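# Hang the ball-filled shallow basket on the stand's peg

## Task

Lift the shallow basket by its cord handle and leave it hanging from the peg on the stand, with all of the balls still inside the basket; if any ball is outside the basket, the task is not done.

## Robot and tools

Robot: two yam_ultra arms, left_arm and right_arm. Each has six revolute joints and a parallel two-finger gripper, with one command driving both fingers. Each gripper carries a wrist camera. The root of left_arm sits at (-0.033, +0.318, 0) m in the scene frame and the root of right_arm at (-0.038, -0.373, 0) m. Both are almost unrotated. A camera stand is fixed to the floor behind the arms.

Frames: the scene frame has its origin at table-top height, halfway between the nominal arm bases. +z points up, +x points out over the table, and left_arm is on the +y side (image left and right do not follow the arm names). The fixed cameras and the table use the scene frame. Each arm reports its hand pose, velocities, targets and wrist-camera pose in its own base frame. Offsets you send act along the axes of that arm's current Hand target. The fingers point along the gripper's +z axis and open and close along its y axis. end_effector_position is the point midway between the pads, about 1 cm short of the fingertips. Printed poses can be a few cm off, and more so at long reach.

Row format (used by execute_actions and move): 14 numbers, each in [-1, 1], and always all 14 even if only one arm moves. The first seven are left_arm: dx, dy, dz, rx, ry, rz, opening. The last seven are the same for right_arm. dx..rz are an offset, not a pose, measured from that arm's Hand target as it stood when the action or move began. 1.0 equals 0.6 m or 180 degrees. rx, ry, rz form one rotation vector. Sending the same offset again moves the arm further. Opening is absolute: +1 is fully open (0.094 m) and -1 is shut. Note that 0 is a half-open command, so to keep a gripper as it is, repeat its current opening. Six zeros re-request the arm's Hand target.

execute_actions(actions, cameras): actions is a list of actions. Each action is a list of up to 15 rows, one per 1/30 s step, and a short action repeats its last row until 15 steps are filled. Every row within an action counts from the pose at the start of that action. Images are returned only when actions is empty or when cameras names them (["all"], a list of names, or [] for none). An empty call also reports the current scene number and task.

move(target, speed, blend, opening_speed, grip_force, blocking, cameras): target is either one 14-number row or a list of up to 15 rows. Every row counts from the same starting Hand targets, not from the row before it. Paths are straight lines and all arms finish together. A move takes at least 0.5 s and stops after 10 s. speed is in m/s, from 0.002 to 2.9 (default 0.25), and turning is capped at twice that in rad/s. You can give one value or one per target. blend, in metres, rounds corners between listed targets; 0 means stop at each one. opening_speed must be at least 0.2 per second on the -1..+1 scale and makes the fingers move gradually; use it on items that could be crushed. grip_force is a per-pad force limit from 10 to 50 N (50 is full force). You can give one value or one per arm, and it stays in effect. Lower forces make the grip close slowly. blocking=false returns after about 0.5 s while the move continues. A changed opening in a later target is applied only once the arms reach it. Paths do not avoid obstacles or the other arm. Faster moves lag more and strike harder. The result ends with a move: line, which reads done (at rest within 10 mm and 2 degrees of the target), off_target, moving, held or fault. It can also carry limits=paced (the sent pose was clipped) or limits=held (a check withheld steps).

wait(seconds 0-10) lets the scene run. stop brakes a running move. zoom_image(camera, region [x0,y0,x1,y1] pixels, at most 504 by 504) enlarges a region of the latest image from cam_high, cam_low, cam_left_wrist or cam_right_wrist. Each of these images is 672x504. read_manual returns only licence text. finished_scene(scene) ends the scene for good, so call it only when the basket hangs with every ball in it and would stay that way without the robot.

Results: Hand target is the last commanded pose after clipping, and the next offsets count from it. The gripper often comes to rest a few cm short because of friction or load. Waiting will not close that gap; send the leftover distance as a new offset. On each step the controller limits the commanded orientation to within 40 degrees of the measured one. grip_measured is the measured finger opening on the command scale. With nothing in the gripper it reads slightly wide; on a firm object it reads a little narrower than the object. grip_effort_nm is the gripper motor's averaged effort, where negative means closing. It is not a pad force and keeps some offset at rest. Joint torques include gravity and noise, and joints 1-3 wrap at ±28 N m. Joint velocities may say within noise. The scene keeps running while you write, and a running move carries on during that time.

Avoid: any contact or squeeze between the two arms, including closing one gripper on the other arm's fingers. Avoid fast impacts with the stand, the table or heavy objects, dropping or releasing things that are still moving, and anything falling or being left off the table. Do not let the balls spill. Keep the wrist camera cables from being pressed. Do not route paths close to an arm's own base, because this can flip its shoulder posture, so go around instead. Watch motor heat from long holds, a stretched-out arm or pushing against a block: MOTOR HOT appears at 75 °C, at 90 °C the arm folds up and becomes idle, and at 100 °C it goes limp. To stop an arm pressing on something, command its target back past the gripper. Loose objects may occasionally get nudged by outside pushes.

Each tool is called after "Call:" by a JSON object that holds its "name" and its "arguments", one argument or row to a line.

## Session

Call:
{"name": "execute_actions", "arguments": {
  "actions": []
}}

Scene clock: 0.00 s.
left_arm: end_effector_position=(+0.3724, -0.0071, +0.1504) grip_measured=+1.000 grip_effort_nm=n/a end_effector_quat_wxyz=(+0.698, +0.027, +0.716, +0.016) | right_arm: end_effector_position=(+0.3770, +0.0230, +0.1485) grip_measured=+1.000 grip_effort_nm=n/a end_effector_quat_wxyz=(+0.697, -0.043, +0.715, +0.045)
Joint positions: left_arm=[-0.029 1.528 0.182 1.32 -0.014 0.059 0.094] | right_arm=[-0.002 1.568 0.201 1.341 -0.127 0.003 0.094]
Joint velocities: within noise
Joint torques (N m): no reading
Heat: left arm: 42 °C; right arm: 35 °C.
Hand target: left_arm +0.3740, -0.0072, +0.1595; +0.708, +0.026, +0.706, +0.016 | right_arm +0.3783, +0.0230, +0.1552; +0.704, -0.043, +0.708, +0.045
Tool commands: left_gripper/opening=+1.0 right_gripper/opening=+1.0

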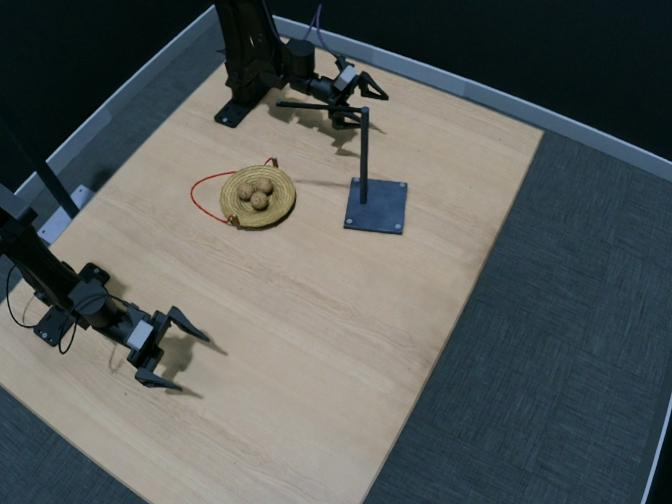

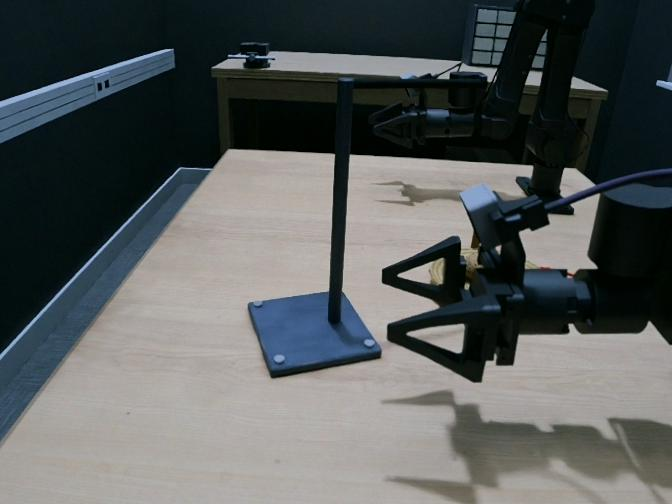

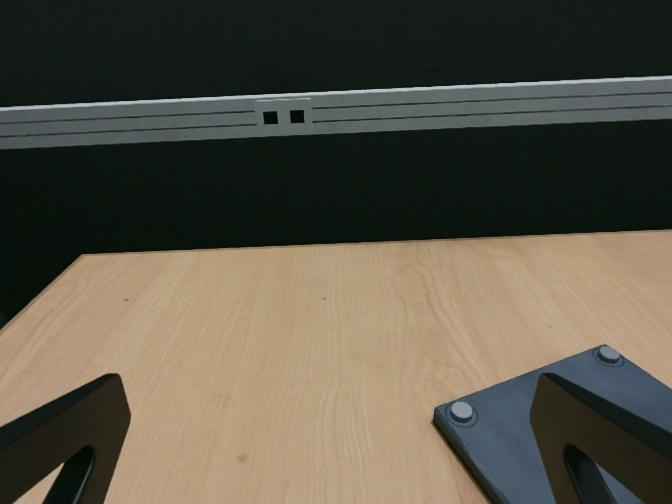

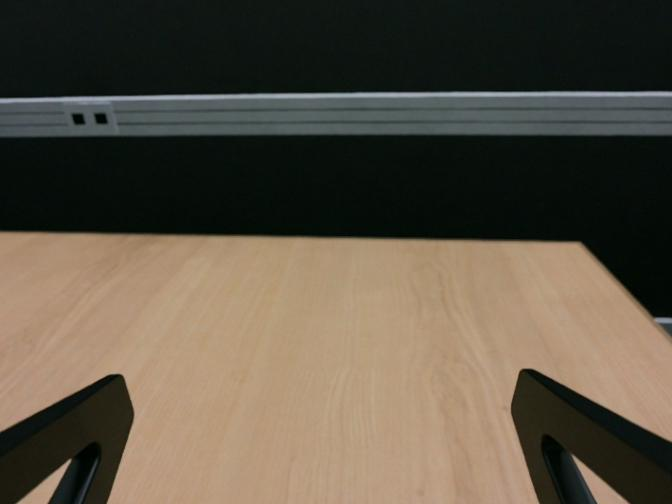

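Call:
{"name": "move", "arguments": {
  "target": [
    [0,0,-0.373,0,0.15,0,1,0,0,0,0,0,0,1],
    [-0.2,-0.2,-0.373,0,0.45,0,1,0,0,0,0,0,0,1]
  ],
  "cameras": ["all"]
}}

Scene clock: 16.23 s.
left_arm: end_effector_position=(+0.1476, -0.1316, +0.2644) grip_measured=+1.000 grip_effort_nm=0.01 end_effector_quat_wxyz=(+0.181, +0.029, +0.979, -0.094) | right_arm: end_effector_position=(+0.3770, +0.0230, +0.1485) grip_measured=+1.000 grip_effort_nm=-0.01 end_effector_quat_wxyz=(+0.697, -0.043, +0.715, +0.045)
Joint positions: left_arm=[-0.859 1.077 1.443 -1.549 -0.138 -0.773 0.094] | right_arm=[-0.002 1.568 0.201 1.341 -0.127 0.003 0.094]
Joint torques (N m): left_arm=[0.51 -0.5 7.84 0.67 -0.07 -0.06] | right_arm=[0.2 -5.64 5.18 1.66 -0.02 -0.03]
Heat: left arm: 43 °C; right arm: 39 °C.
Hand target: left_arm +0.1482, -0.1308, +0.2716; +0.080, +0.009, +0.996, +0.029 | right_arm +0.3783, +0.0230, +0.1552; +0.704, -0.043, +0.708, +0.045
Off the commanded pose: left_arm 0.007 m, 18 deg | right_arm 0.007 m, 1 deg.
joint sent to its limit (left arm) — joint 4 (wrist pitch), lower limit. The joint targets are off in orientation, not in position.
move: off_target (left_arm)

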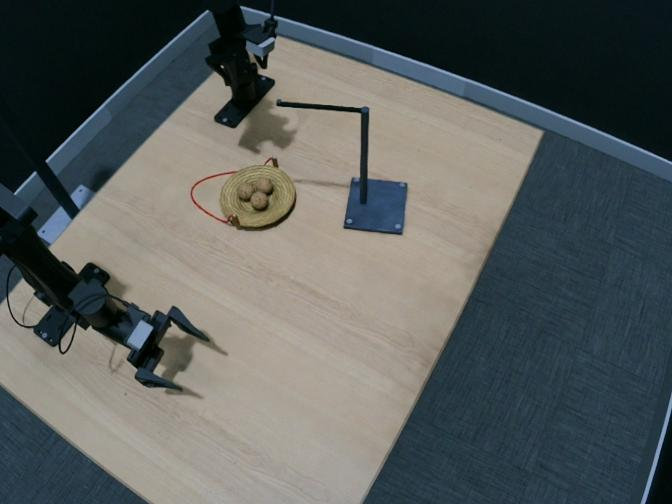

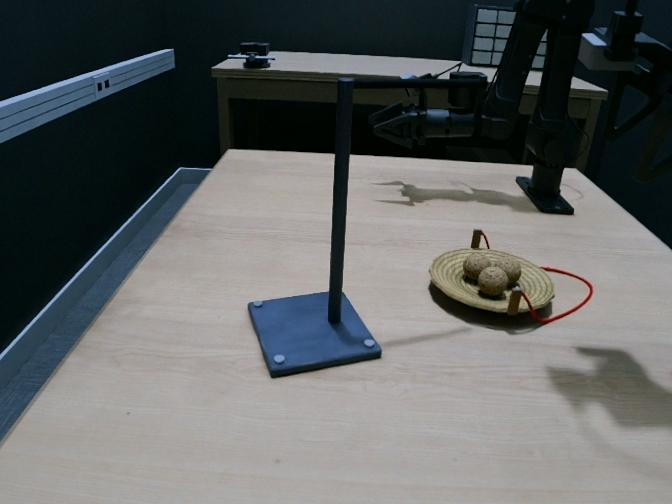

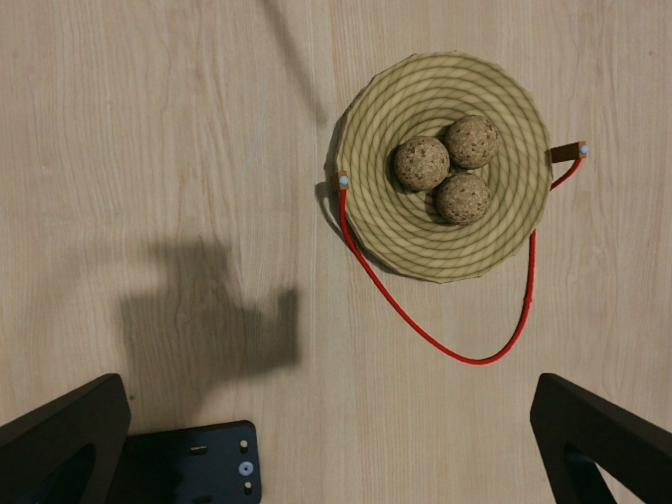

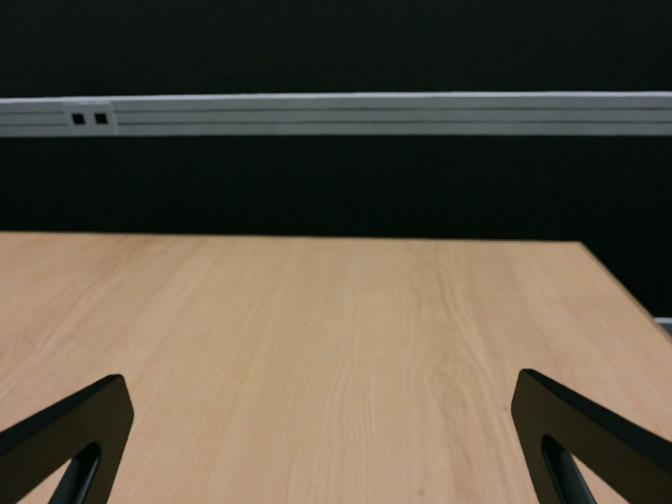

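Call:
{"name": "move", "arguments": {
  "target": [-0.05,0.05,0.03,0,-0.40,0,1,0,0,0,0,0,0,1],
  "cameras": ["cam_left_wrist","cam_high"]
}}

Scene clock: 29.73 s.
left_arm: end_effector_position=(+0.1780, -0.1014, +0.2527) grip_measured=+1.000 grip_effort_nm=0.01 end_effector_quat_wxyz=(+0.631, +0.036, +0.775, +0.023) | right_arm: end_effector_position=(+0.3770, +0.0230, +0.1485) grip_measured=+1.000 grip_effort_nm=-0.01 end_effector_quat_wxyz=(+0.697, -0.043, +0.715, +0.045)
Joint positions: left_arm=[-1.567 0.852 0.779 -1.428 -1.366 -1.416 0.094] | right_arm=[-0.002 1.568 0.201 1.341 -0.127 0.003 0.094]
Joint torques (N m): left_arm=[0.57 0.03 5.3 0.39 -1.17 -0.08] | right_arm=[0.14 -5.46 5.15 1.67 0 0]
Heat: left arm: 43 °C; right arm: 40 °C.
Hand target: left_arm +0.1811, -0.1005, +0.2604; +0.650, +0.025, +0.759, +0.018 | right_arm +0.3783, +0.0230, +0.1552; +0.704, -0.043, +0.708, +0.045
Off the commanded pose: left_arm 0.008 m, 3 deg | right_arm 0.007 m, 1 deg.
move: off_target (left_arm)
Images, in order (width x height): cam_high 672x504, cam_left_wrist 672x504.

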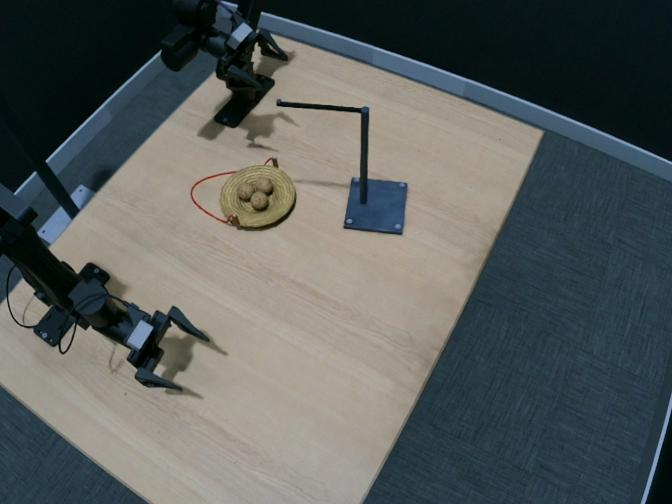

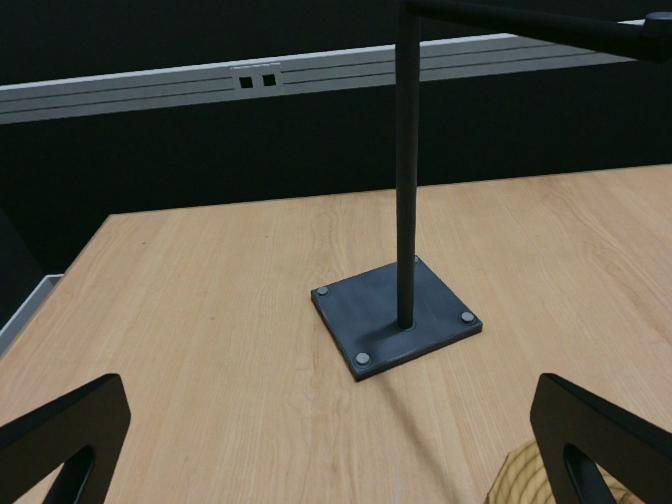

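Call:
{"name": "move", "arguments": {
  "target": [-0.18,-0.17,-0.1,0,0.08,0,1,0,0,0,0,0,0,1],
  "cameras": ["cam_left_wrist"]
}}

Scene clock: 36.27 s.
left_arm: end_effector_position=(+0.1366, -0.2100, +0.3602) grip_measured=+1.000 grip_effort_nm=0.00 end_effector_quat_wxyz=(+0.553, +0.102, +0.822, -0.090) | right_arm: end_effector_position=(+0.3770, +0.0230, +0.1485) grip_measured=+1.000 grip_effort_nm=-0.01 end_effector_quat_wxyz=(+0.697, -0.043, +0.715, +0.045)
Joint positions: left_arm=[-1.724 1.206 1.502 -1.548 -1.168 -1.265 0.094] | right_arm=[-0.002 1.568 0.201 1.341 -0.127 0.003 0.094]
Joint torques (N m): left_arm=[-0.42 -1.37 7.79 0.43 -0.84 -0.02] | right_arm=[-0.02 -5.63 5.34 1.67 -0.02 -0.03]
Heat: left arm: 43 °C; right arm: 41 °C.
Hand target: left_arm +0.1368, -0.2086, +0.3701; +0.550, +0.022, +0.835, +0.021 | right_arm +0.3783, +0.0230, +0.1552; +0.704, -0.043, +0.708, +0.045
Off the commanded pose: left_arm 0.010 m, 16 deg | right_arm 0.007 m, 1 deg.
joint sent to its limit (left arm) — joint 4 (wrist pitch), lower limit. The joint targets are off in orientation, not in position.
move: off_target (left_arm)
Images, in order (width x height): cam_left_wrist 672x504.

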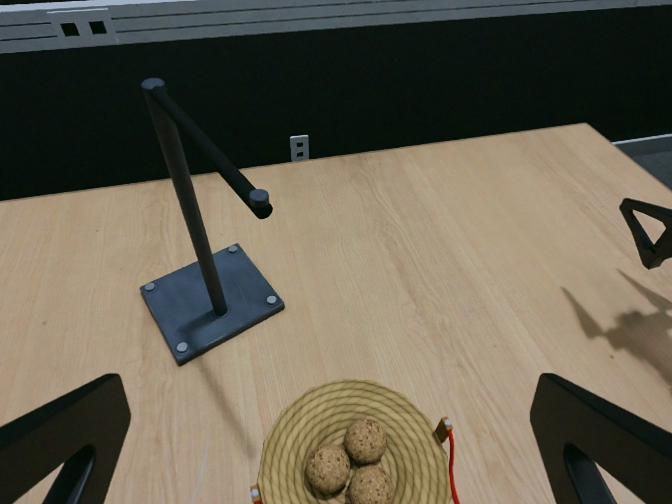

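Call:
{"name": "move", "arguments": {
  "target": [0.395,-0.1425,0.033,0.297,0.275,0.423,0.0,0,0,0,0,0,0,1],
  "cameras": ["cam_left_wrist","cam_high","cam_low"]
}}

Scene clock: 56.10 s.
left_arm: end_effector_position=(+0.0597, -0.2756, +0.1332) grip_measured=+0.001 grip_effort_nm=-0.07 end_effector_quat_wxyz=(-0.002, +0.707, +0.708, +0.008) | right_arm: end_effector_position=(+0.3770, +0.0230, +0.1485) grip_measured=+1.000 grip_effort_nm=-0.01 end_effector_quat_wxyz=(+0.697, -0.043, +0.715, +0.045)
Joint positions: left_arm=[-1.369 1.621 1.386 -1.349 -0.012 0.201 0.047] | right_arm=[-0.002 1.568 0.201 1.341 -0.127 0.003 0.094]
Joint torques (N m): left_arm=[0.58 -5.03 8.49 -0.03 0.11 0.09] | right_arm=[0.01 -5.5 5.11 1.66 -0.03 0]
Heat: left arm: 44 °C; right arm: 41 °C.
Hand target: left_arm +0.0604, -0.2796, +0.1399; +0.001, +0.707, +0.707, +0.000 | right_arm +0.3783, +0.0230, +0.1552; +0.704, -0.043, +0.708, +0.045
Off the commanded pose: left_arm 0.008 m, 1 deg | right_arm 0.007 m, 1 deg.
move: done
Images, in order (width x height): cam_high 672x504, cam_low 672x504, cam_left_wrist 672x504.

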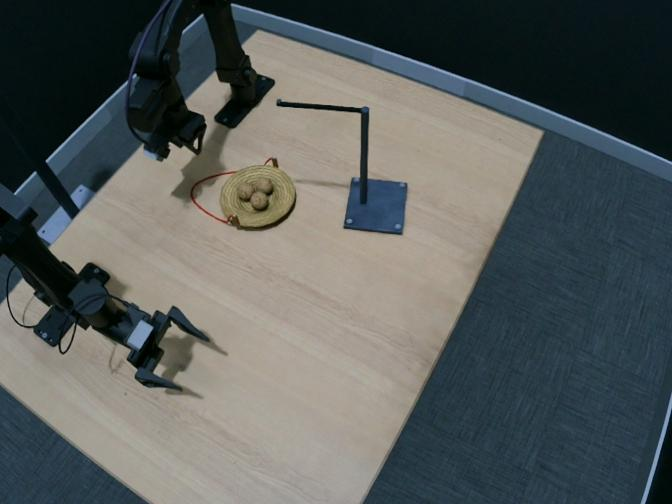

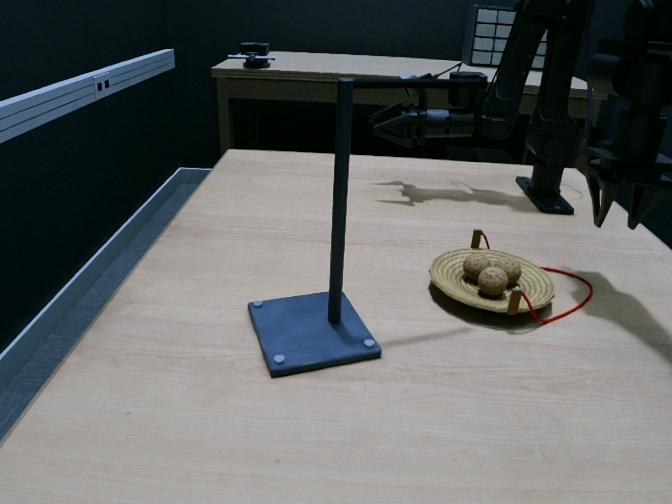

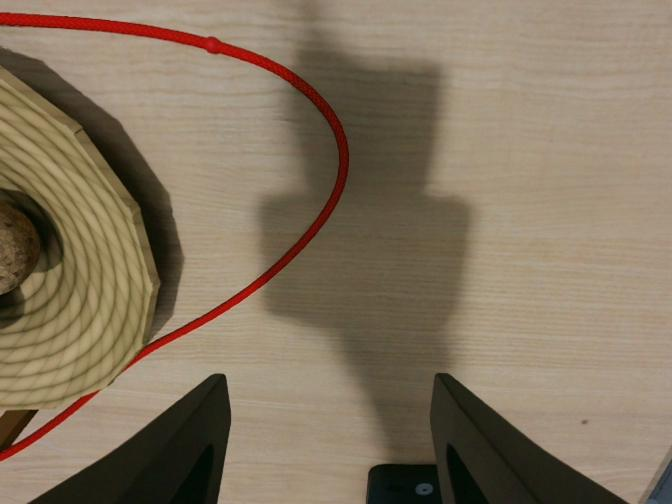

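Call:
{"name": "move", "arguments": {
  "target": [-0.045,-0.003,0.19,0,0,0,0.0,0,0,0,0,0,0,1],
  "speed": 0.12,
  "cameras": ["cam_left_wrist","cam_low"]
}}

Scene clock: 63.30 s.
left_arm: end_effector_position=(+0.0614, -0.3020, +0.0272) grip_measured=+0.001 grip_effort_nm=-0.07 end_effector_quat_wxyz=(-0.003, +0.707, +0.707, +0.008) | right_arm: end_effector_position=(+0.3770, +0.0230, +0.1485) grip_measured=+1.000 grip_effort_nm=-0.01 end_effector_quat_wxyz=(+0.697, -0.043, +0.715, +0.045)
Joint positions: left_arm=[-1.38 1.798 1.158 -0.945 -0.011 0.191 0.047] | right_arm=[-0.002 1.568 0.201 1.341 -0.127 0.003 0.094]
Joint torques (N m): left_arm=[-0.57 -6 5.35 0.3 0.11 -0.05] | right_arm=[0.14 -5.67 5.08 1.69 -0.03 -0.01]
Heat: left arm: 43 °C; right arm: 42 °C.
Hand target: left_arm +0.0588, -0.3066, +0.0259; +0.001, +0.707, +0.707, +0.000 | right_arm +0.3783, +0.0230, +0.1552; +0.704, -0.043, +0.708, +0.045
Off the commanded pose: left_arm 0.006 m, 1 deg | right_arm 0.007 m, 1 deg.
move: done
Images, in order (width x height): cam_low 672x504, cam_left_wrist 672x504.

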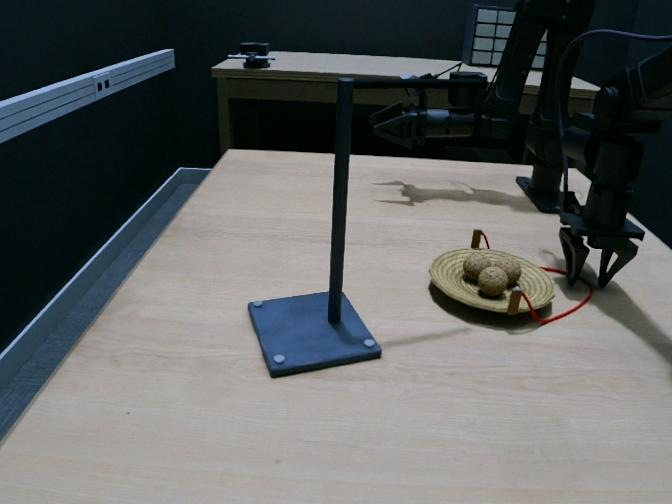

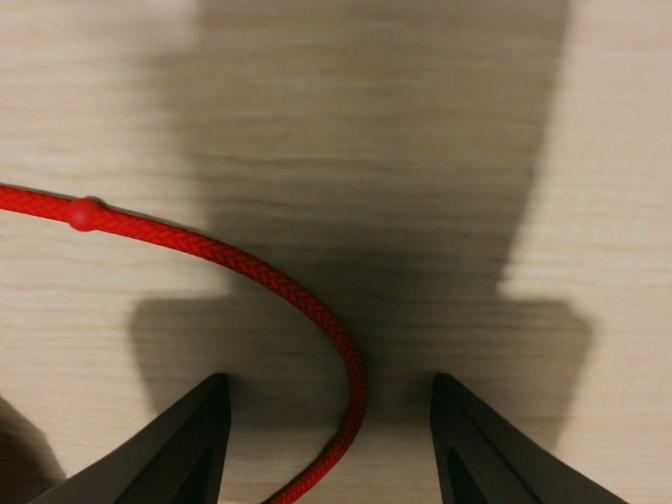

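Call:
{"name": "move", "arguments": {
  "target": [
    [0.0,-0.002,0.02,0,0,0,0.0,0,0,0,0,0,0,1],
    [0.0,-0.002,0.02,0,0,0,-1,0,0,0,0,0,0,1]
  ],
  "speed": 0.06,
  "cameras": ["cam_left_wrist","cam_low"]
}}

Scene clock: 66.73 s.
left_arm: end_effector_position=(+0.0594, -0.3056, +0.0252) grip_measured=-0.970 grip_effort_nm=-1.01 end_effector_quat_wxyz=(+0.002, +0.708, +0.707, +0.001) | right_arm: end_effector_position=(+0.3770, +0.0230, +0.1485) grip_measured=+1.000 grip_effort_nm=-0.01 end_effector_quat_wxyz=(+0.697, -0.043, +0.715, +0.045)
Joint positions: left_arm=[-1.384 1.798 1.15 -0.921 -0.004 0.188 0.001] | right_arm=[-0.002 1.568 0.201 1.341 -0.127 0.003 0.094]
Joint torques (N m): left_arm=[-0.47 -4.77 3.49 0.54 0.04 -0.06] | right_arm=[0.05 -5.5 5.22 1.64 -0.02 0.03]
Heat: left arm: 43 °C; right arm: 42 °C.
Hand target: left_arm +0.0575, -0.3066, +0.0139; +0.001, +0.707, +0.707, +0.000 | right_arm +0.3783, +0.0230, +0.1552; +0.704, -0.043, +0.708, +0.045
Off the commanded pose: left_arm 0.012 m, 0 deg | right_arm 0.007 m, 1 deg.
move: off_target (left_arm); target 2's new opening was sent with left_arm's hand 0.013 m and 1 deg from that target
Images, in order (width x height): cam_low 672x504, cam_left_wrist 672x504.

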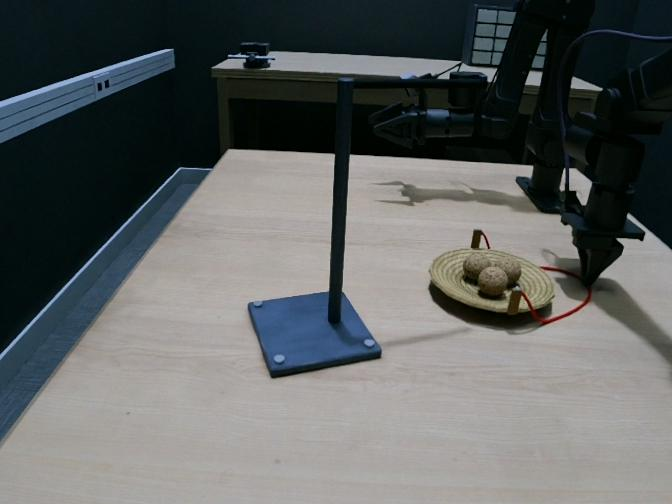

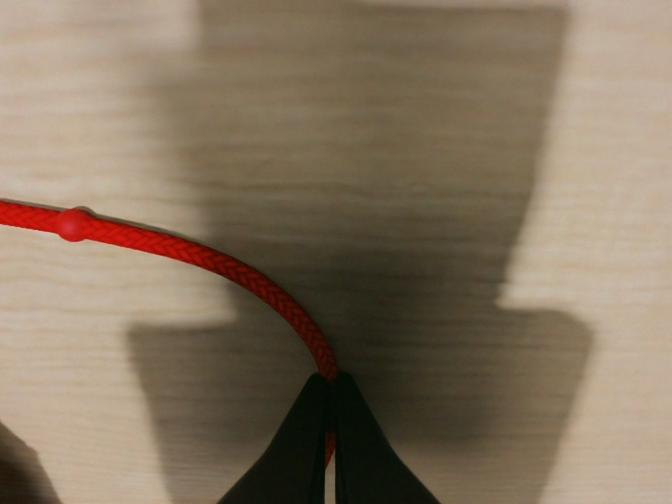

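Call:
{"name": "move", "arguments": {
  "target": [
    [0.005,0.05,-0.13,0,0,0,-1,0,0,0,0,0,0,1],
    [0.01,0.14,-0.21,0,0,0,-1,0,0,0,0,0,0,1],
    [0.01,0.26,-0.25,0,0,0,-1,0,0,0,0,0,0,1]
  ],
  "speed": 0.1,
  "blend": [0.02,0.02,0],
  "cameras": ["cam_left_wrist","cam_low","cam_high"]
}}

Scene clock: 73.33 s.
left_arm: end_effector_position=(+0.2124, -0.2982, +0.1604) grip_measured=-0.971 grip_effort_nm=-1.02 end_effector_quat_wxyz=(-0.001, +0.704, +0.710, +0.002) | right_arm: end_effector_position=(+0.3770, +0.0230, +0.1485) grip_measured=+1.000 grip_effort_nm=-0.01 end_effector_quat_wxyz=(+0.697, -0.043, +0.715, +0.045)
Joint positions: left_arm=[-0.956 1.956 1.906 -1.523 -0.003 0.606 0.001] | right_arm=[-0.002 1.568 0.201 1.341 -0.127 0.003 0.094]
Joint torques (N m): left_arm=[-0.05 -6.93 8.38 -0.01 0.04 0.08] | right_arm=[0.14 -5.67 5.19 1.69 0.01 -0.04]
Heat: left arm: 43 °C; right arm: 42 °C.
Hand target: left_arm +0.2135, -0.3006, +0.1641; +0.001, +0.707, +0.707, +0.000 | right_arm +0.3783, +0.0230, +0.1552; +0.704, -0.043, +0.708, +0.045
Off the commanded pose: left_arm 0.004 m, 1 deg | right_arm 0.007 m, 1 deg.
move: done
Images, in order (width x height): cam_high 672x504, cam_low 672x504, cam_left_wrist 672x504.

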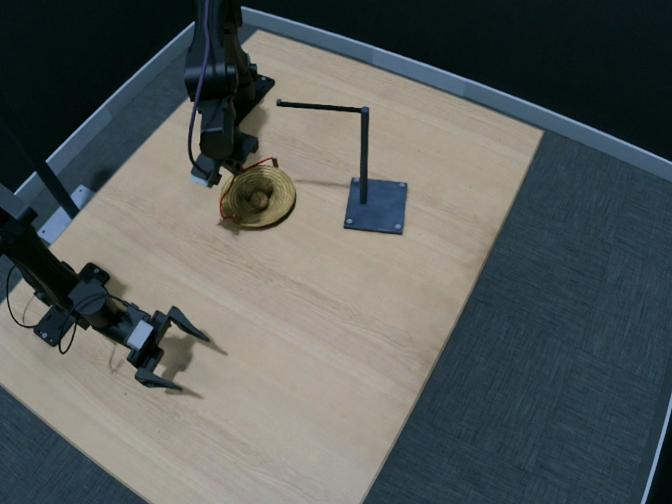

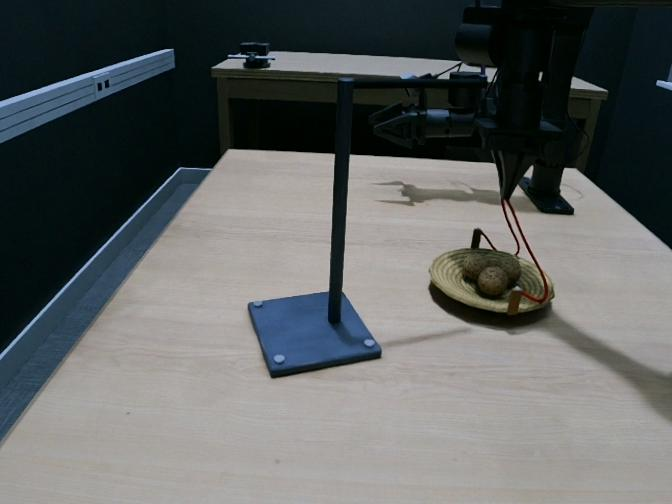

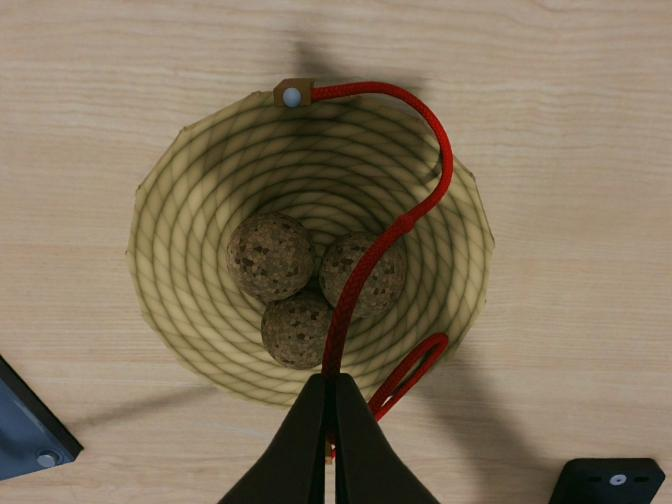

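Call:
{"name": "move", "arguments": {
  "target": [0.005,0.02,-0.07,0,0,0,-1,0,0,0,0,0,0,1],
  "speed": 0.06,
  "cameras": ["cam_left_wrist","cam_low","cam_high"]
}}

Call:
{"name": "move", "arguments": {
  "target": [0.0,0.0,-0.035,0,0,0,-1,0,0,0,0,0,0,1],
  "speed": 0.04,
  "cameras": ["cam_left_wrist","cam_low"]
}}

Scene clock: 79.27 s.
left_arm: end_effector_position=(+0.2248, -0.2993, +0.1850) grip_measured=-0.971 grip_effort_nm=-1.02 end_effector_quat_wxyz=(+0.033, +0.705, +0.708, -0.003) | right_arm: end_effector_position=(+0.3770, +0.0230, +0.1485) grip_measured=+1.000 grip_effort_nm=-0.01 end_effector_quat_wxyz=(+0.697, -0.043, +0.715, +0.045)
Joint positions: left_arm=[-0.931 1.941 1.983 -1.546 -0.003 0.636 0.001] | right_arm=[-0.002 1.568 0.201 1.341 -0.127 0.003 0.094]
Joint torques (N m): left_arm=[0.46 -10.37 8.16 0.11 0.04 0.08] | right_arm=[-0.12 -5.49 5.15 1.67 -0.02 -0.04]
Heat: left arm: 44 °C; right arm: 42 °C.
Hand target: left_arm +0.2253, -0.2976, +0.2062; +0.001, +0.707, +0.707, +0.000 | right_arm +0.3783, +0.0230, +0.1552; +0.704, -0.043, +0.708, +0.045
Off the commanded pose: left_arm 0.021 m, 4 deg | right_arm 0.007 m, 1 deg.
joint sent to its limit (left arm) — joint 4 (wrist pitch), lower limit. The joint targets are off in orientation, not in position.
move: off_target (left_arm)
Images, in order (width x height): cam_high 672x504, cam_low 672x504, cam_left_wrist 672x504.

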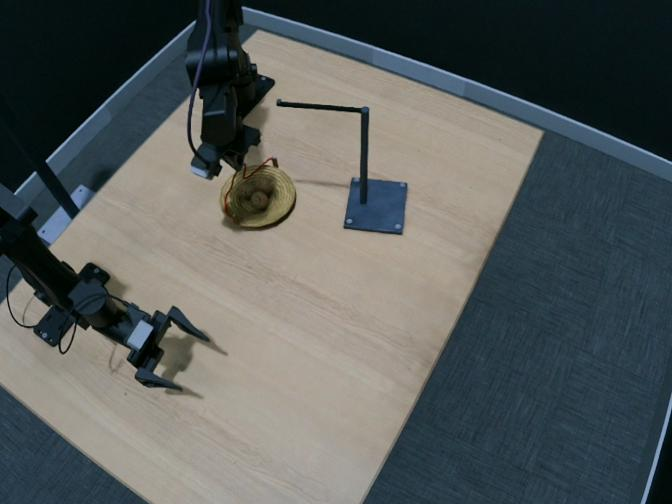

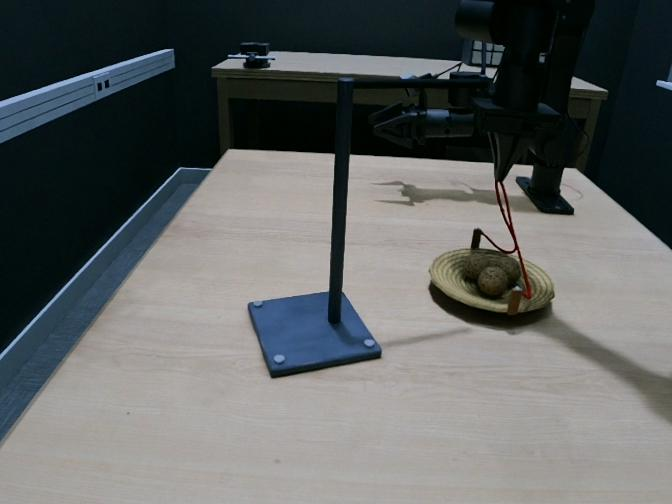

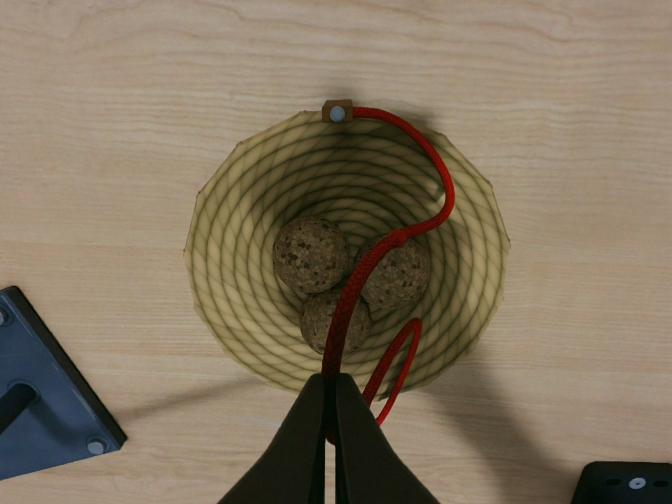

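Scene clock: 81.03 s.
left_arm: end_effector_position=(+0.2253, -0.3000, +0.2044) grip_measured=-0.971 grip_effort_nm=-1.03 end_effector_quat_wxyz=(+0.063, +0.705, +0.707, -0.008) | right_arm: end_effector_position=(+0.3770, +0.0230, +0.1485) grip_measured=+1.000 grip_effort_nm=-0.01 end_effector_quat_wxyz=(+0.697, -0.043, +0.715, +0.045)
Joint positions: left_arm=[-0.931 1.903 2.006 -1.547 -0.003 0.637 0.001] | right_arm=[-0.002 1.568 0.201 1.341 -0.127 0.003 0.094]
Joint torques (N m): left_arm=[0.46 -10.28 8.31 0.21 0.04 0.08] | right_arm=[-0.03 -5.6 5.05 1.65 -0.02 0]
Heat: left arm: 44 °C; right arm: 42 °C.
Hand target: left_arm +0.2253, -0.2976, +0.2272; +0.001, +0.707, +0.707, +0.000 | right_arm +0.3783, +0.0230, +0.1552; +0.704, -0.043, +0.708, +0.045
Off the commanded pose: left_arm 0.023 m, 7 deg | right_arm 0.007 m, 1 deg.
joint sent to its limit (left arm) — joint 4 (wrist pitch), lower limit. The joint targets are off in orientation, not in position.
move: off_target (left_arm)
Images, in order (width x height): cam_low 672x504, cam_left_wrist 672x504.

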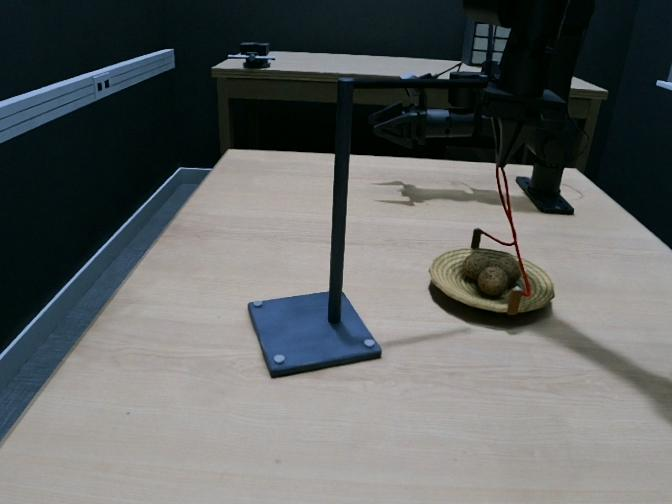

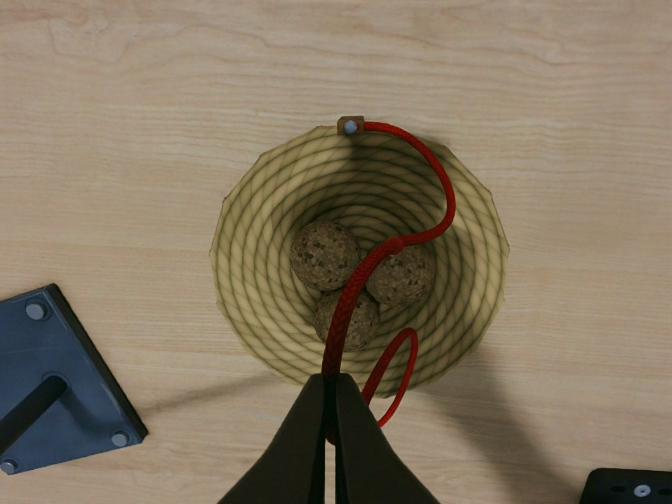

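Call:
{"name": "move", "arguments": {
  "target": [0.0,-0.01,-0.04,0,-0.1,0,-1,0,0,0,0,0,0,1],
  "speed": 0.05,
  "cameras": ["cam_left_wrist","cam_low"]
}}

Scene clock: 88.13 s.
left_arm: end_effector_position=(+0.2224, -0.2991, +0.2287) grip_measured=-0.971 grip_effort_nm=-1.03 end_effector_quat_wxyz=(+0.087, +0.697, +0.705, -0.100) | right_arm: end_effector_position=(+0.3770, +0.0230, +0.1485) grip_measured=+1.000 grip_effort_nm=-0.01 end_effector_quat_wxyz=(+0.697, -0.043, +0.715, +0.045)
Joint positions: left_arm=[-0.843 1.852 2.018 -1.548 0.189 0.699 0.001] | right_arm=[-0.002 1.568 0.201 1.341 -0.127 0.003 0.094]
Joint torques (N m): left_arm=[0.49 -9.8 8.27 0.32 0.34 0.08] | right_arm=[0.1 -5.61 5.22 1.63 -0.02 0.03]
Heat: left arm: 44 °C; right arm: 42 °C.
Hand target: left_arm +0.2192, -0.2976, +0.2512; +0.111, +0.699, +0.698, -0.110 | right_arm +0.3783, +0.0230, +0.1552; +0.704, -0.043, +0.708, +0.045
Off the commanded pose: left_arm 0.023 m, 3 deg | right_arm 0.007 m, 1 deg.
joint sent to its limit (left arm) — joint 4 (wrist pitch), lower limit. The joint targets still meet the commanded pose.
move: off_target (left_arm)
Images, in order (width x height): cam_low 672x504, cam_left_wrist 672x504.

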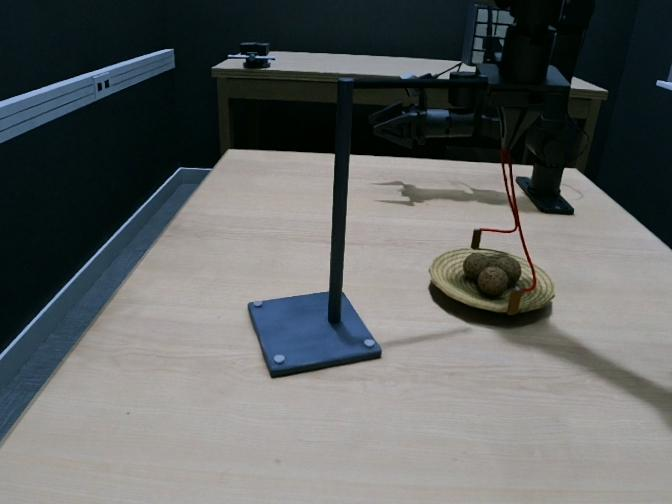

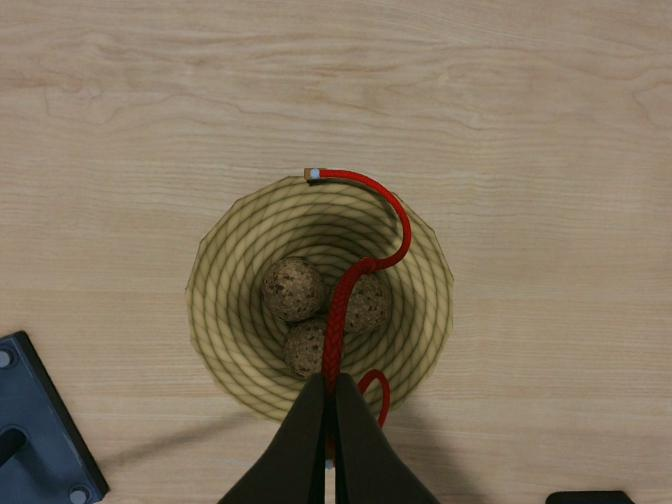

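Call:
{"name": "move", "arguments": {
  "target": [-0.0,0.005,-0.05,0,0,0,-1,0,0,0,0,0,0,1],
  "speed": 0.05,
  "cameras": ["cam_left_wrist","cam_low"]
}}

Call:
{"name": "move", "arguments": {
  "target": [-0.0,0.0,-0.04,0,0,0,-1,0,0,0,0,0,0,1],
  "speed": 0.05,
  "cameras": ["cam_left_wrist","cam_low"]
}}

Scene clock: 92.47 s.
left_arm: end_effector_position=(+0.2261, -0.2904, +0.2596) grip_measured=-0.971 grip_effort_nm=-1.03 end_effector_quat_wxyz=(+0.134, +0.690, +0.704, -0.105) | right_arm: end_effector_position=(+0.3770, +0.0230, +0.1485) grip_measured=+1.000 grip_effort_nm=-0.01 end_effector_quat_wxyz=(+0.697, -0.043, +0.715, +0.045)
Joint positions: left_arm=[-0.816 1.787 2.045 -1.549 0.197 0.707 0.001] | right_arm=[-0.002 1.568 0.201 1.341 -0.127 0.003 0.094]
Joint torques (N m): left_arm=[0.49 -8.68 8.01 0.49 0.32 0.07] | right_arm=[0.05 -5.53 5.27 1.69 -0.02 -0.02]
Heat: left arm: 44 °C; right arm: 42 °C.
Hand target: left_arm +0.2223, -0.2882, +0.2797; +0.111, +0.699, +0.698, -0.110 | right_arm +0.3783, +0.0230, +0.1552; +0.704, -0.043, +0.708, +0.045
Off the commanded pose: left_arm 0.021 m, 3 deg | right_arm 0.007 m, 1 deg.
joint sent to its limit (left arm) — joint 4 (wrist pitch), lower limit. The joint targets are off in orientation, not in position.
move: off_target (left_arm)
Images, in order (width x height): cam_low 672x504, cam_left_wrist 672x504.

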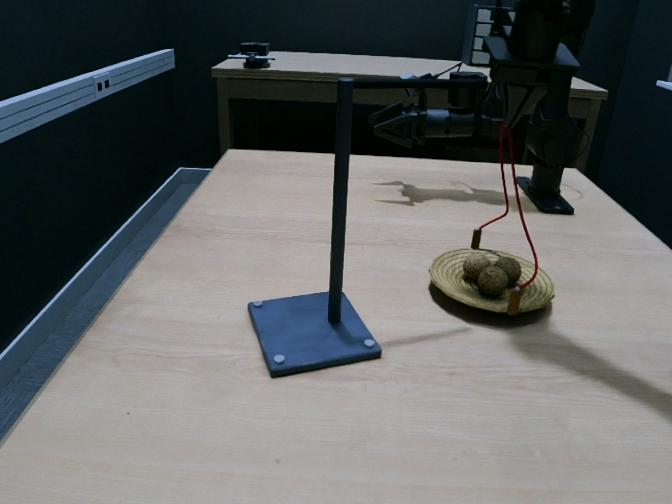

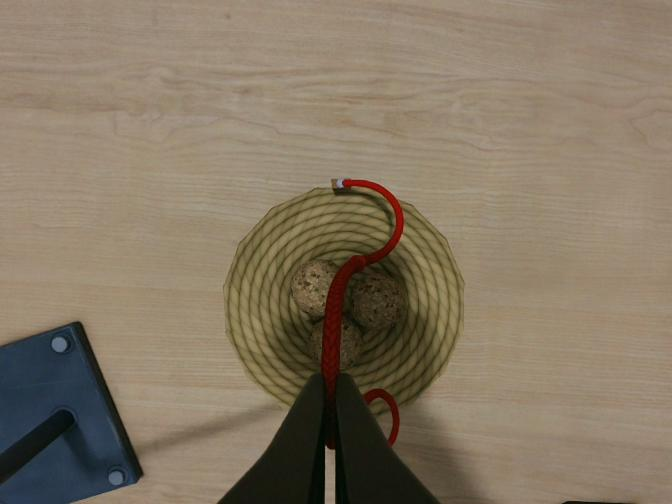

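Scene clock: 93.77 s.
left_arm: end_effector_position=(+0.2266, -0.2839, +0.2820) grip_measured=-0.971 grip_effort_nm=-1.02 end_effector_quat_wxyz=(+0.167, +0.684, +0.702, -0.108) | right_arm: end_effector_position=(+0.3770, +0.0230, +0.1485) grip_measured=+1.000 grip_effort_nm=-0.01 end_effector_quat_wxyz=(+0.697, -0.043, +0.715, +0.045)
Joint positions: left_arm=[-0.799 1.741 2.068 -1.55 0.204 0.709 0.001] | right_arm=[-0.002 1.568 0.201 1.341 -0.127 0.003 0.094]
Joint torques (N m): left_arm=[0.55 -8.36 7.99 0.6 0.34 0.08] | right_arm=[-0.13 -5.41 5.31 1.69 -0.01 0.01]
Heat: left arm: 44 °C; right arm: 42 °C.
Hand target: left_arm +0.2222, -0.2808, +0.3024; +0.111, +0.699, +0.698, -0.111 | right_arm +0.3783, +0.0230, +0.1552; +0.704, -0.043, +0.708, +0.045
Off the commanded pose: left_arm 0.021 m, 7 deg | right_arm 0.007 m, 1 deg.
joint sent to its limit (left arm) — joint 4 (wrist pitch), lower limit. The joint targets are off in orientation, not in position.
move: off_target (left_arm)
Images, in order (width x height): cam_low 672x504, cam_left_wrist 672x504.

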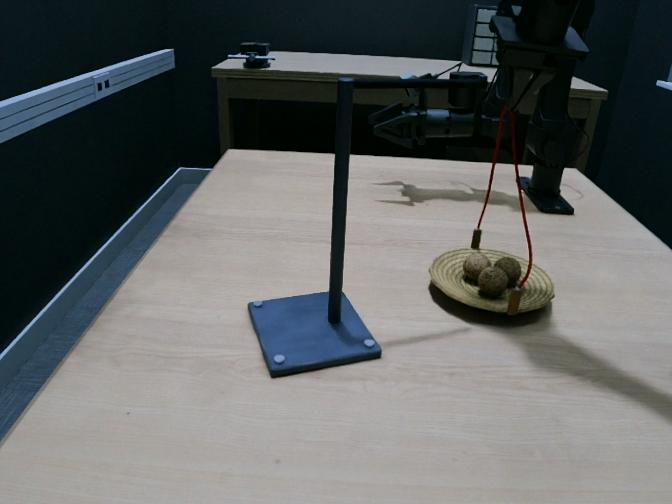

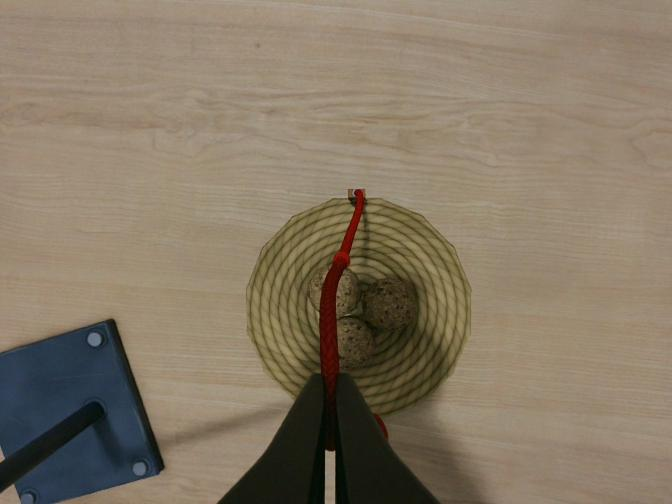

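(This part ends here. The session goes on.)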